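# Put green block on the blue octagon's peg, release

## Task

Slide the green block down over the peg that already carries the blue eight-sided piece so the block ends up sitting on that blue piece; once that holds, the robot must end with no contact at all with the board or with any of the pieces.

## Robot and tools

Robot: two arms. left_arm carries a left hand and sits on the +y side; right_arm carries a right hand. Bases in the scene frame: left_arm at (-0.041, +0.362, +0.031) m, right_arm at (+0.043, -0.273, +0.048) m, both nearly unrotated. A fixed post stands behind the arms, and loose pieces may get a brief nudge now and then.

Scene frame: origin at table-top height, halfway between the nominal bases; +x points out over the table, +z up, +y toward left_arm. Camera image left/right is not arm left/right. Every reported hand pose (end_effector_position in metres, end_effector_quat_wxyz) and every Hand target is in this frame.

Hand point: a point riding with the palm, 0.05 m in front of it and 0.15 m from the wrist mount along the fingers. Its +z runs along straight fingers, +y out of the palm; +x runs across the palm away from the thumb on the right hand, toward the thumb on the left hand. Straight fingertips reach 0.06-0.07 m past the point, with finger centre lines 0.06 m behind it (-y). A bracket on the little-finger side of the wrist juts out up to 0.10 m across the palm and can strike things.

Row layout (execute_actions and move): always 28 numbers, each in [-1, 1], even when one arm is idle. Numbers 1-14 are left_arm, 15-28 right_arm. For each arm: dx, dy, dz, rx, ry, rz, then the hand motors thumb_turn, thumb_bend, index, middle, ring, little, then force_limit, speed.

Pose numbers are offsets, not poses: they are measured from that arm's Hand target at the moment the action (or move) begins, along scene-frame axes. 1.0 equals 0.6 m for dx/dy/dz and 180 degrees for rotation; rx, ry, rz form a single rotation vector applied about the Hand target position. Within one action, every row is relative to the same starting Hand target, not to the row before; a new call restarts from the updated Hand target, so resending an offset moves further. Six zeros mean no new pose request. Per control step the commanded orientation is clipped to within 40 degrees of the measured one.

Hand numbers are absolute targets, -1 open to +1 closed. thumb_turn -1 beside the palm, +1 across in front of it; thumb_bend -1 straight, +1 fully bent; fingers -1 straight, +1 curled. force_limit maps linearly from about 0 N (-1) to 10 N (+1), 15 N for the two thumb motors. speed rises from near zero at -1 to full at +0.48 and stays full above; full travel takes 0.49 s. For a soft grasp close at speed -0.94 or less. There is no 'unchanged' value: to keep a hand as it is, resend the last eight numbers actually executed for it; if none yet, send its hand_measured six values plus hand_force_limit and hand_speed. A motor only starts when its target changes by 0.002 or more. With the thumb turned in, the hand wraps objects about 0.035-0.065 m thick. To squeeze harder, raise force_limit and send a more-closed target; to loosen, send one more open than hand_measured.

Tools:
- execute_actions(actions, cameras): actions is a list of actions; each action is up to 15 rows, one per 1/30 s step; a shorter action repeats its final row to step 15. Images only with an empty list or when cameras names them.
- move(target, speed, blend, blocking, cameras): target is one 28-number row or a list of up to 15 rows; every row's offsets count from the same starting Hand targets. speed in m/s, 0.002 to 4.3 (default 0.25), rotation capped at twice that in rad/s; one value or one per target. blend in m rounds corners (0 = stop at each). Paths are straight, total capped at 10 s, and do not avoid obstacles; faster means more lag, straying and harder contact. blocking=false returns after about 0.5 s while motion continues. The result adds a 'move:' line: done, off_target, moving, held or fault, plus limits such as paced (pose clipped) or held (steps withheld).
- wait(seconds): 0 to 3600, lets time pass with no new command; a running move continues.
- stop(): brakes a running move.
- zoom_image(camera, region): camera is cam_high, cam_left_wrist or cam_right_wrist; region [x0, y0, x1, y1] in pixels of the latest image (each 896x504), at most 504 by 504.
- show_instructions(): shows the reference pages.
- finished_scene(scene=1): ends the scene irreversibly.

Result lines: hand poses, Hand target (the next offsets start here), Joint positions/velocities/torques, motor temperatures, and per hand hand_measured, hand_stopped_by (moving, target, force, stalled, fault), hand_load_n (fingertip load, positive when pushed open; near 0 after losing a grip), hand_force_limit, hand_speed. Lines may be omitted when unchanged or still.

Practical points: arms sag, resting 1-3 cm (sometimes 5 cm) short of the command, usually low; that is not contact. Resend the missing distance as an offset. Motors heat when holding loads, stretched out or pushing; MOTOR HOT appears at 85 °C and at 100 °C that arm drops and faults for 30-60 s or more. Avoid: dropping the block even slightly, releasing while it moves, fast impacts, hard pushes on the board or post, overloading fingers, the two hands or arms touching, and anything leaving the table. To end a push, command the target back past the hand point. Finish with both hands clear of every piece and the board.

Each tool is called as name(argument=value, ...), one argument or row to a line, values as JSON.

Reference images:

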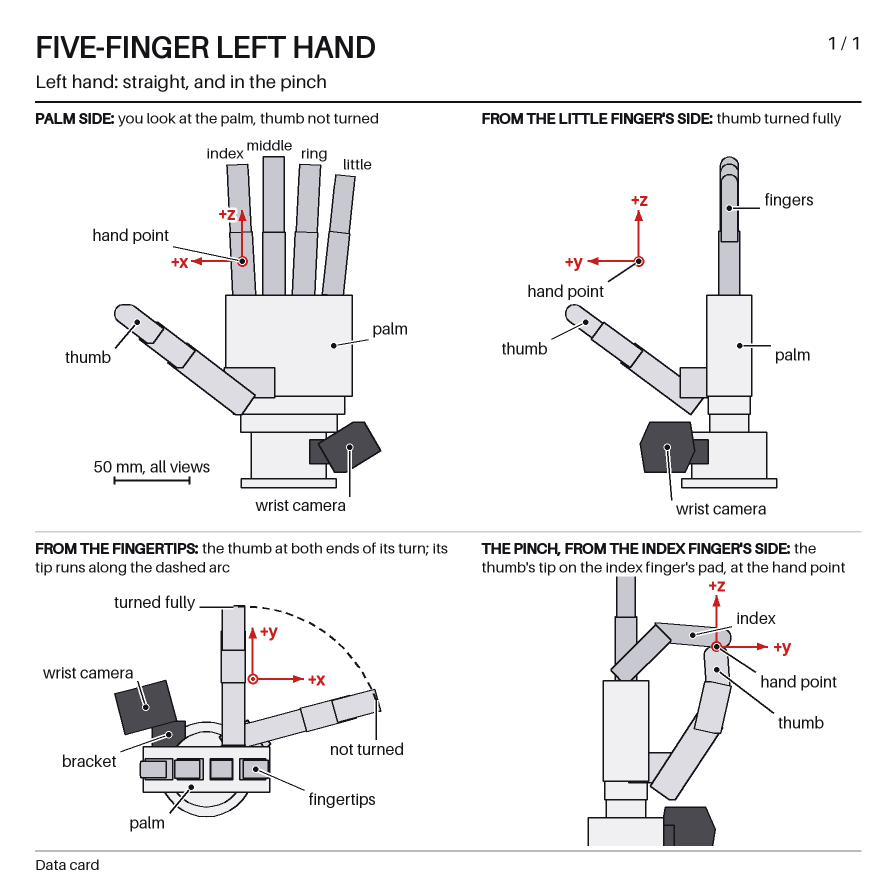

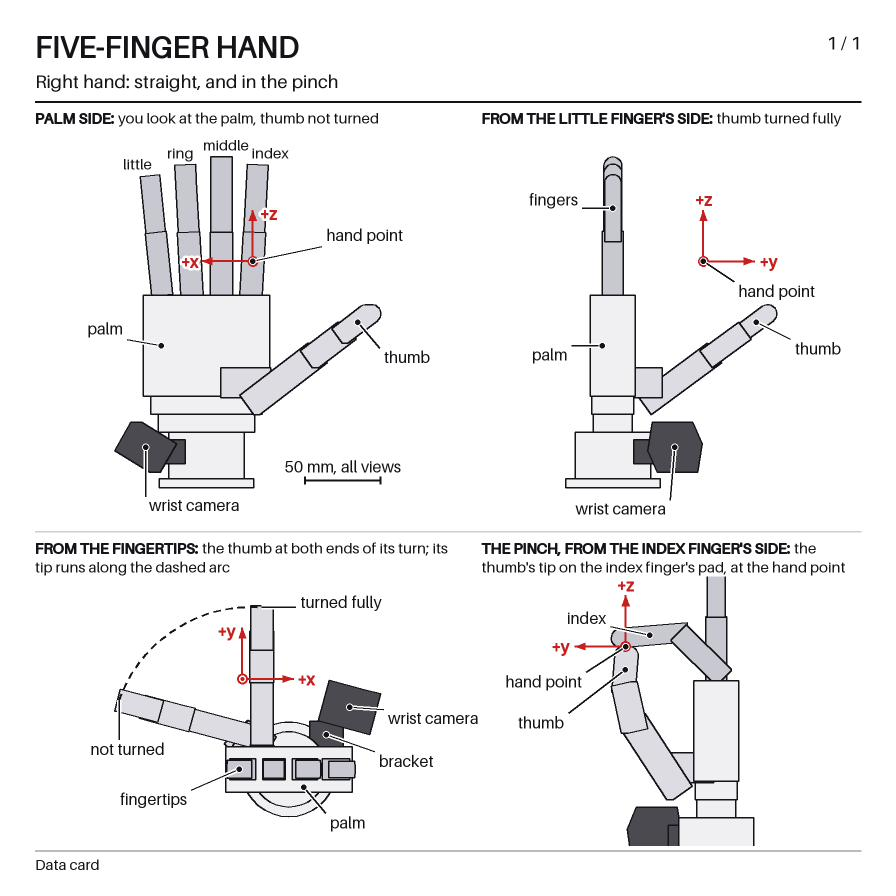

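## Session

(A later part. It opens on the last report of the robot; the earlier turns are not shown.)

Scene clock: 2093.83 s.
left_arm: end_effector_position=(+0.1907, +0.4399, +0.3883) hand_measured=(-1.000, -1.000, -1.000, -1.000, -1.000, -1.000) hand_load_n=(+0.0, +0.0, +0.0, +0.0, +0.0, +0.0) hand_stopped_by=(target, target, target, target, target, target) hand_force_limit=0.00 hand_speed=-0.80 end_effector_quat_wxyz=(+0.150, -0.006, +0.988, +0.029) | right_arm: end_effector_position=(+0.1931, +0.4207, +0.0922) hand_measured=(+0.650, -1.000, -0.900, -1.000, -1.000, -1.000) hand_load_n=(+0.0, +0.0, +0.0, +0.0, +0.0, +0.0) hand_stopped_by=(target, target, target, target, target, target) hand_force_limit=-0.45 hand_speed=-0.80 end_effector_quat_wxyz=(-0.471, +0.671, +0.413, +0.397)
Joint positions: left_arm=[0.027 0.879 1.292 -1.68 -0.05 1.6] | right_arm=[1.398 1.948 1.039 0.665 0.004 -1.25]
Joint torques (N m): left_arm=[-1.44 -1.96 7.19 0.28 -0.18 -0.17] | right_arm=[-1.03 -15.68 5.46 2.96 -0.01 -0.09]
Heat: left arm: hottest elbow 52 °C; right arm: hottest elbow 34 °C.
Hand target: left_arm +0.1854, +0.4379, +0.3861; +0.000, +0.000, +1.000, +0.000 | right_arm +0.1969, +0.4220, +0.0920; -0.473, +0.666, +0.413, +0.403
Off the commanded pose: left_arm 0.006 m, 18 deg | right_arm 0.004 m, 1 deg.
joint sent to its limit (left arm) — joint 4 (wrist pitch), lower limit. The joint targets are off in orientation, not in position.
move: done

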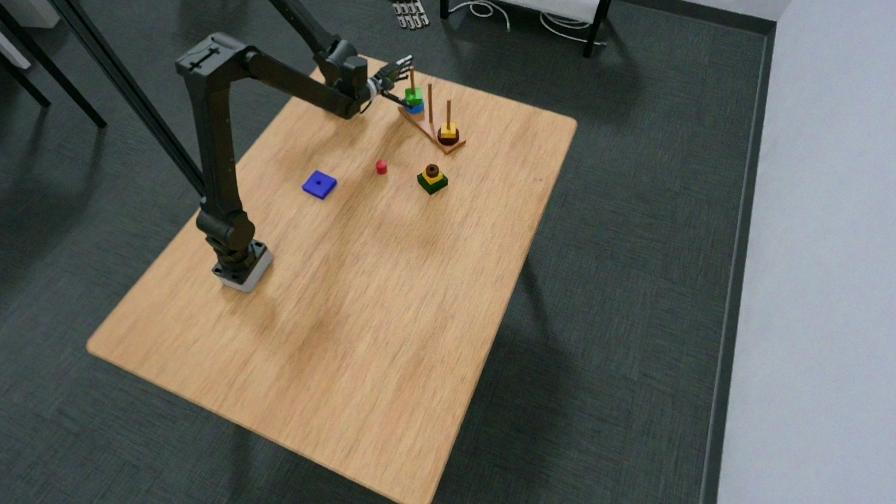

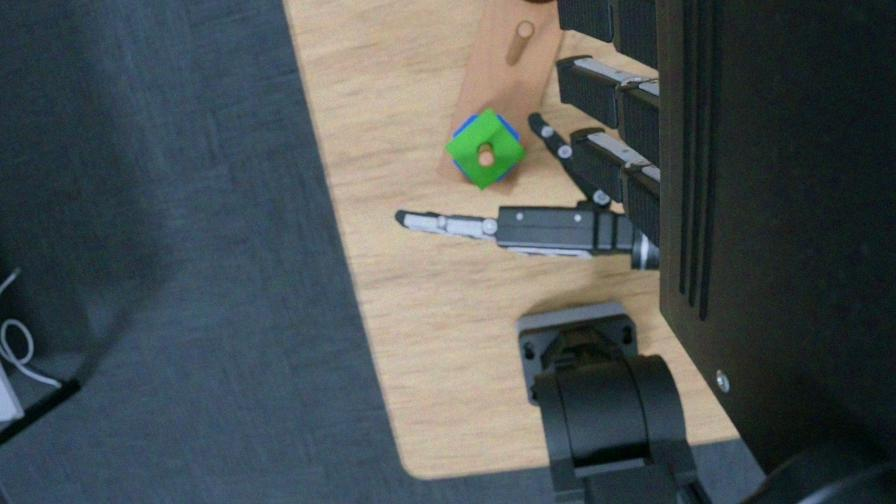

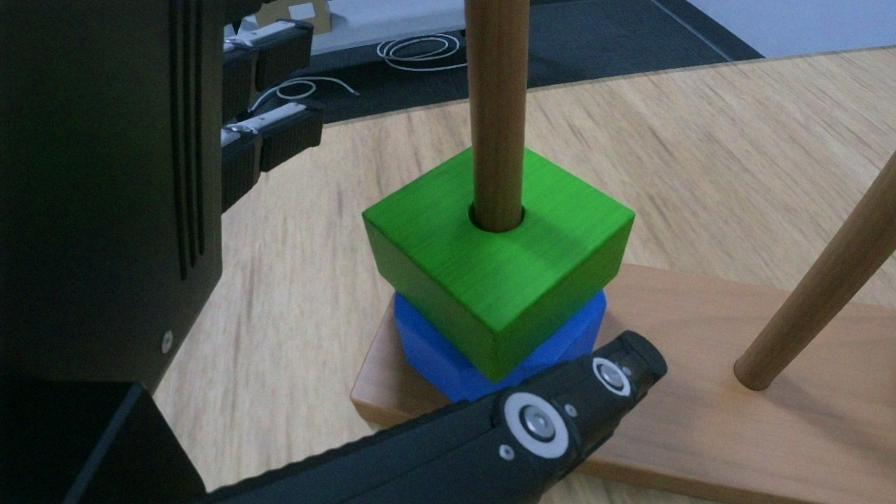

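move(
  target=[
    [0,0,0,0,0,0,-1,-1,-1,-1,-1,-1,0,-0.8,0,-0.01,0.05,0,0,0,0.65,-1,-0.9,-1,-1,-1,-0.45,-0.8],
    [0,0,0,0,0,0,-1,-1,-1,-1,-1,-1,0,-0.8,0,-0.1,0.1,0,0,0,0.65,-1,-0.9,-1,-1,-1,-0.45,-0.8],
  ],
  speed=0.05,
  blend=[0.01,0],
  cameras=["cam_right_wrist","cam_left_wrist","cam_high"],
)

Scene clock: 2112.63 s.
left_arm: end_effector_position=(+0.1907, +0.4399, +0.3883) hand_measured=(-1.000, -1.000, -1.000, -1.000, -1.000, -1.000) hand_load_n=(+0.0, +0.0, +0.0, +0.0, +0.0, +0.0) hand_stopped_by=(target, target, target, target, target, target) hand_force_limit=0.00 hand_speed=-0.80 end_effector_quat_wxyz=(+0.150, -0.006, +0.988, +0.029) | right_arm: end_effector_position=(+0.1887, +0.3646, +0.1420) hand_measured=(+0.650, -1.000, -0.900, -1.000, -1.000, -1.000) hand_load_n=(+0.0, +0.0, +0.0, +0.0, +0.0, +0.0) hand_stopped_by=(target, target, target, target, target, target) hand_force_limit=-0.45 hand_speed=-0.80 end_effector_quat_wxyz=(-0.474, +0.669, +0.414, +0.396)
Joint positions: left_arm=[0.027 0.879 1.292 -1.68 -0.05 1.6] | right_arm=[1.388 1.736 0.883 0.614 -0.014 -1.254]
Joint torques (N m): left_arm=[-1.79 -2.49 7.16 0.27 -0.19 -0.2] | right_arm=[-1.73 -15.38 5.67 1.84 -0.03 -0.1]
Heat: left arm: hottest elbow 52 °C; right arm: hottest elbow 34 °C.
Hand target: left_arm +0.1854, +0.4379, +0.3861; +0.000, +0.000, +1.000, +0.000 | right_arm +0.1970, +0.3620, +0.1519; -0.473, +0.666, +0.413, +0.403
Off the commanded pose: left_arm 0.006 m, 18 deg | right_arm 0.013 m, 1 deg.
joint sent to its limit (left arm) — joint 4 (wrist pitch), lower limit. The joint targets are off in orientation, not in position.
move: off_target (right_arm)

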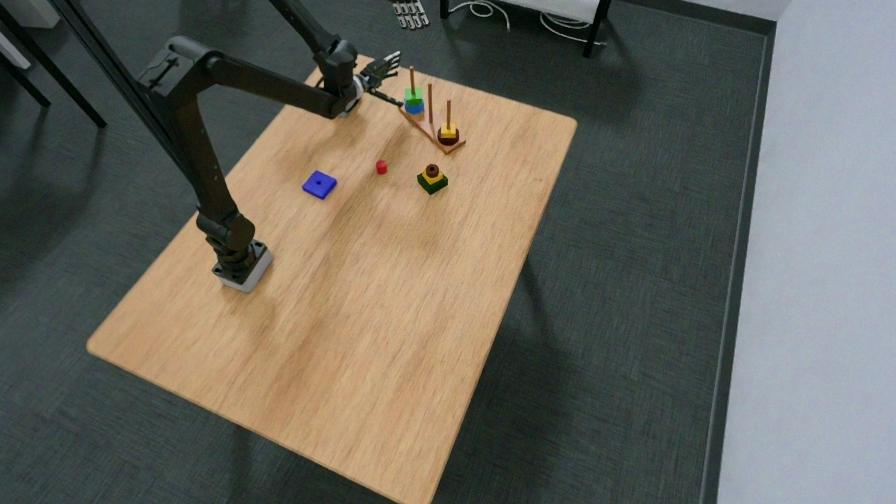

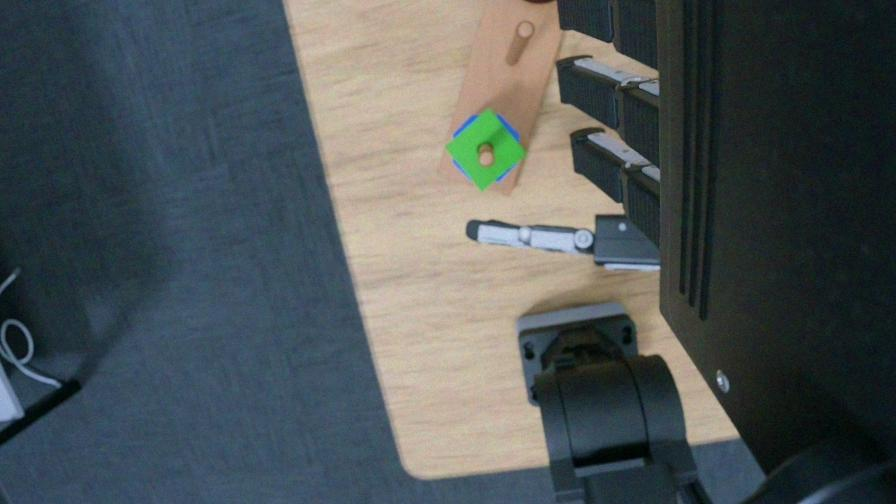

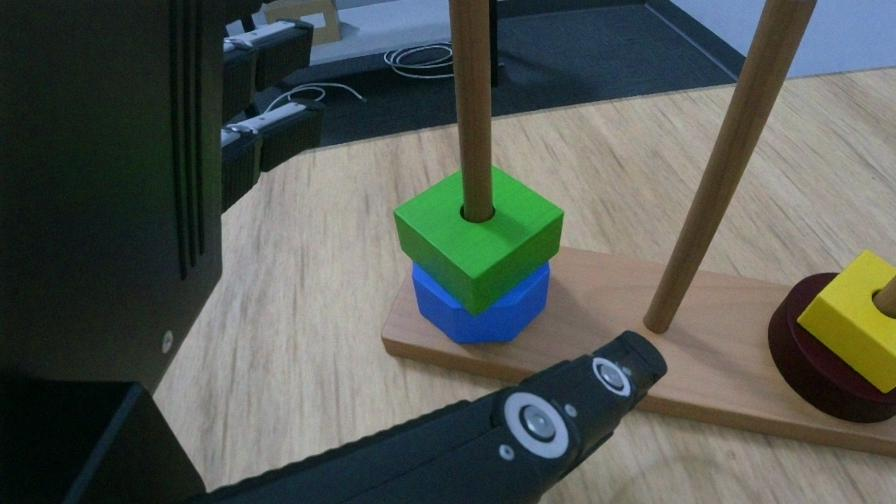

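zoom_image(
  camera="cam_right_wrist",
  region=[370, 150, 590, 360],
)

move(
  target=[0,0,0,0,0,0,-1,-1,-1,-1,-1,-1,0,-0.8,0,-0.12,0.05,0,0,0,0.65,-1,-0.9,-1,-1,-1,-0.45,-0.8],
  speed=0.1,
  cameras=["cam_right_wrist","cam_high"],
)

zoom_image(
  camera="cam_high",
  region=[390, 50, 480, 160],
)

Scaled by 2.291 from the camera's image (finer frame: 1280x720).

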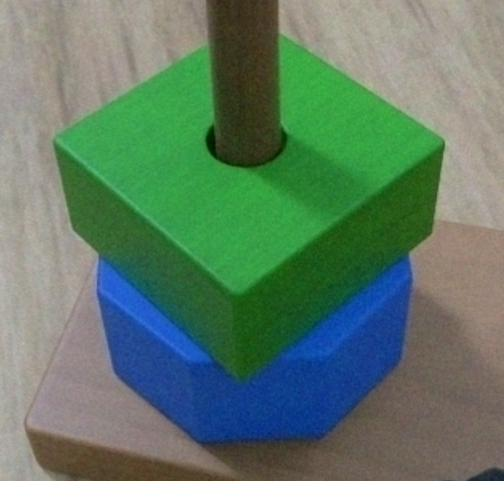

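Scene clock: 2120.93 s.
left_arm: end_effector_position=(+0.1907, +0.4399, +0.3883) hand_measured=(-1.000, -1.000, -1.000, -1.000, -1.000, -1.000) hand_load_n=(+0.0, +0.0, +0.0, +0.0, +0.0, +0.0) hand_stopped_by=(target, target, target, target, target, target) hand_force_limit=0.00 hand_speed=-0.80 end_effector_quat_wxyz=(+0.150, -0.006, +0.988, +0.029) | right_arm: end_effector_position=(+0.1897, +0.2927, +0.1751) hand_measured=(+0.650, -1.000, -0.900, -1.000, -1.000, -1.000) hand_load_n=(+0.5, +0.0, +0.0, +0.0, +0.0, +0.0) hand_stopped_by=(target, target, target, target, target, target) hand_force_limit=-0.45 hand_speed=-0.80 end_effector_quat_wxyz=(-0.475, +0.668, +0.414, +0.396)
Joint positions: left_arm=[0.027 0.879 1.292 -1.68 -0.05 1.6] | right_arm=[1.358 1.51 0.705 0.567 -0.043 -1.261]
Joint torques (N m): left_arm=[-1.61 -2.49 7.17 0.25 -0.18 -0.2] | right_arm=[-1.73 -11.87 6 1.78 -0.03 -0.08]
Heat: left arm: hottest elbow 52 °C; right arm: hottest elbow 34 °C.
Hand target: left_arm +0.1854, +0.4379, +0.3861; +0.000, +0.000, +1.000, +0.000 | right_arm +0.1971, +0.2900, +0.1821; -0.473, +0.666, +0.413, +0.403
Off the commanded pose: left_arm 0.006 m, 18 deg | right_arm 0.010 m, 1 deg.
joint sent to its limit (left arm) — joint 4 (wrist pitch), lower limit. The joint targets are off in orientation, not in position.
move: done
Images, in order (width x height): cam_high 896x504, cam_right_wrist 896x504.

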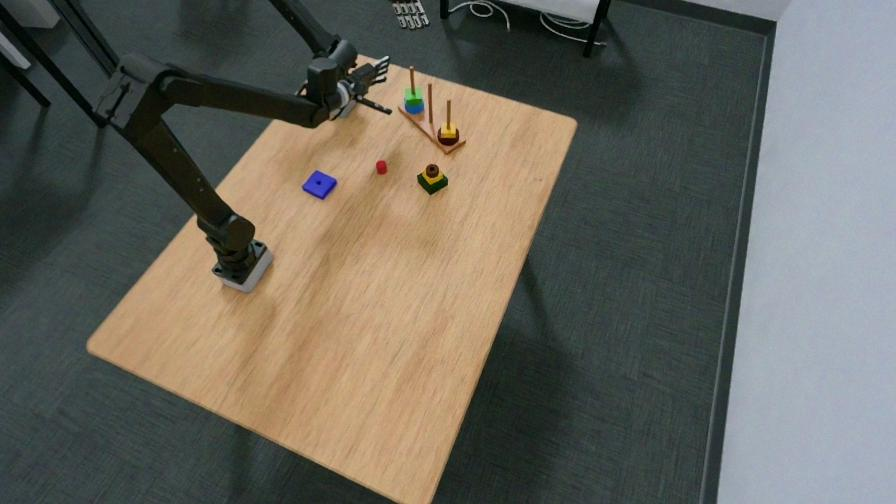

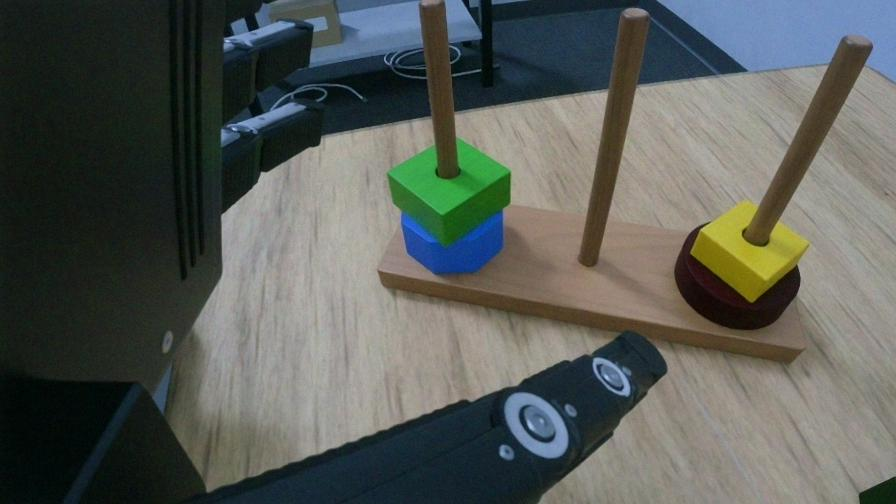

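Scaled by 4.582 from the camera's image (finer frame: 1280x720).

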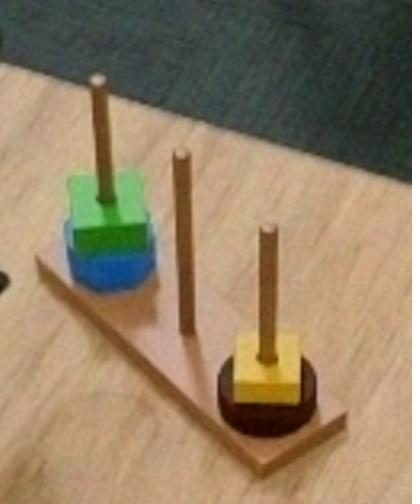

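finished_scene(
)

The scene is finished: the task was done.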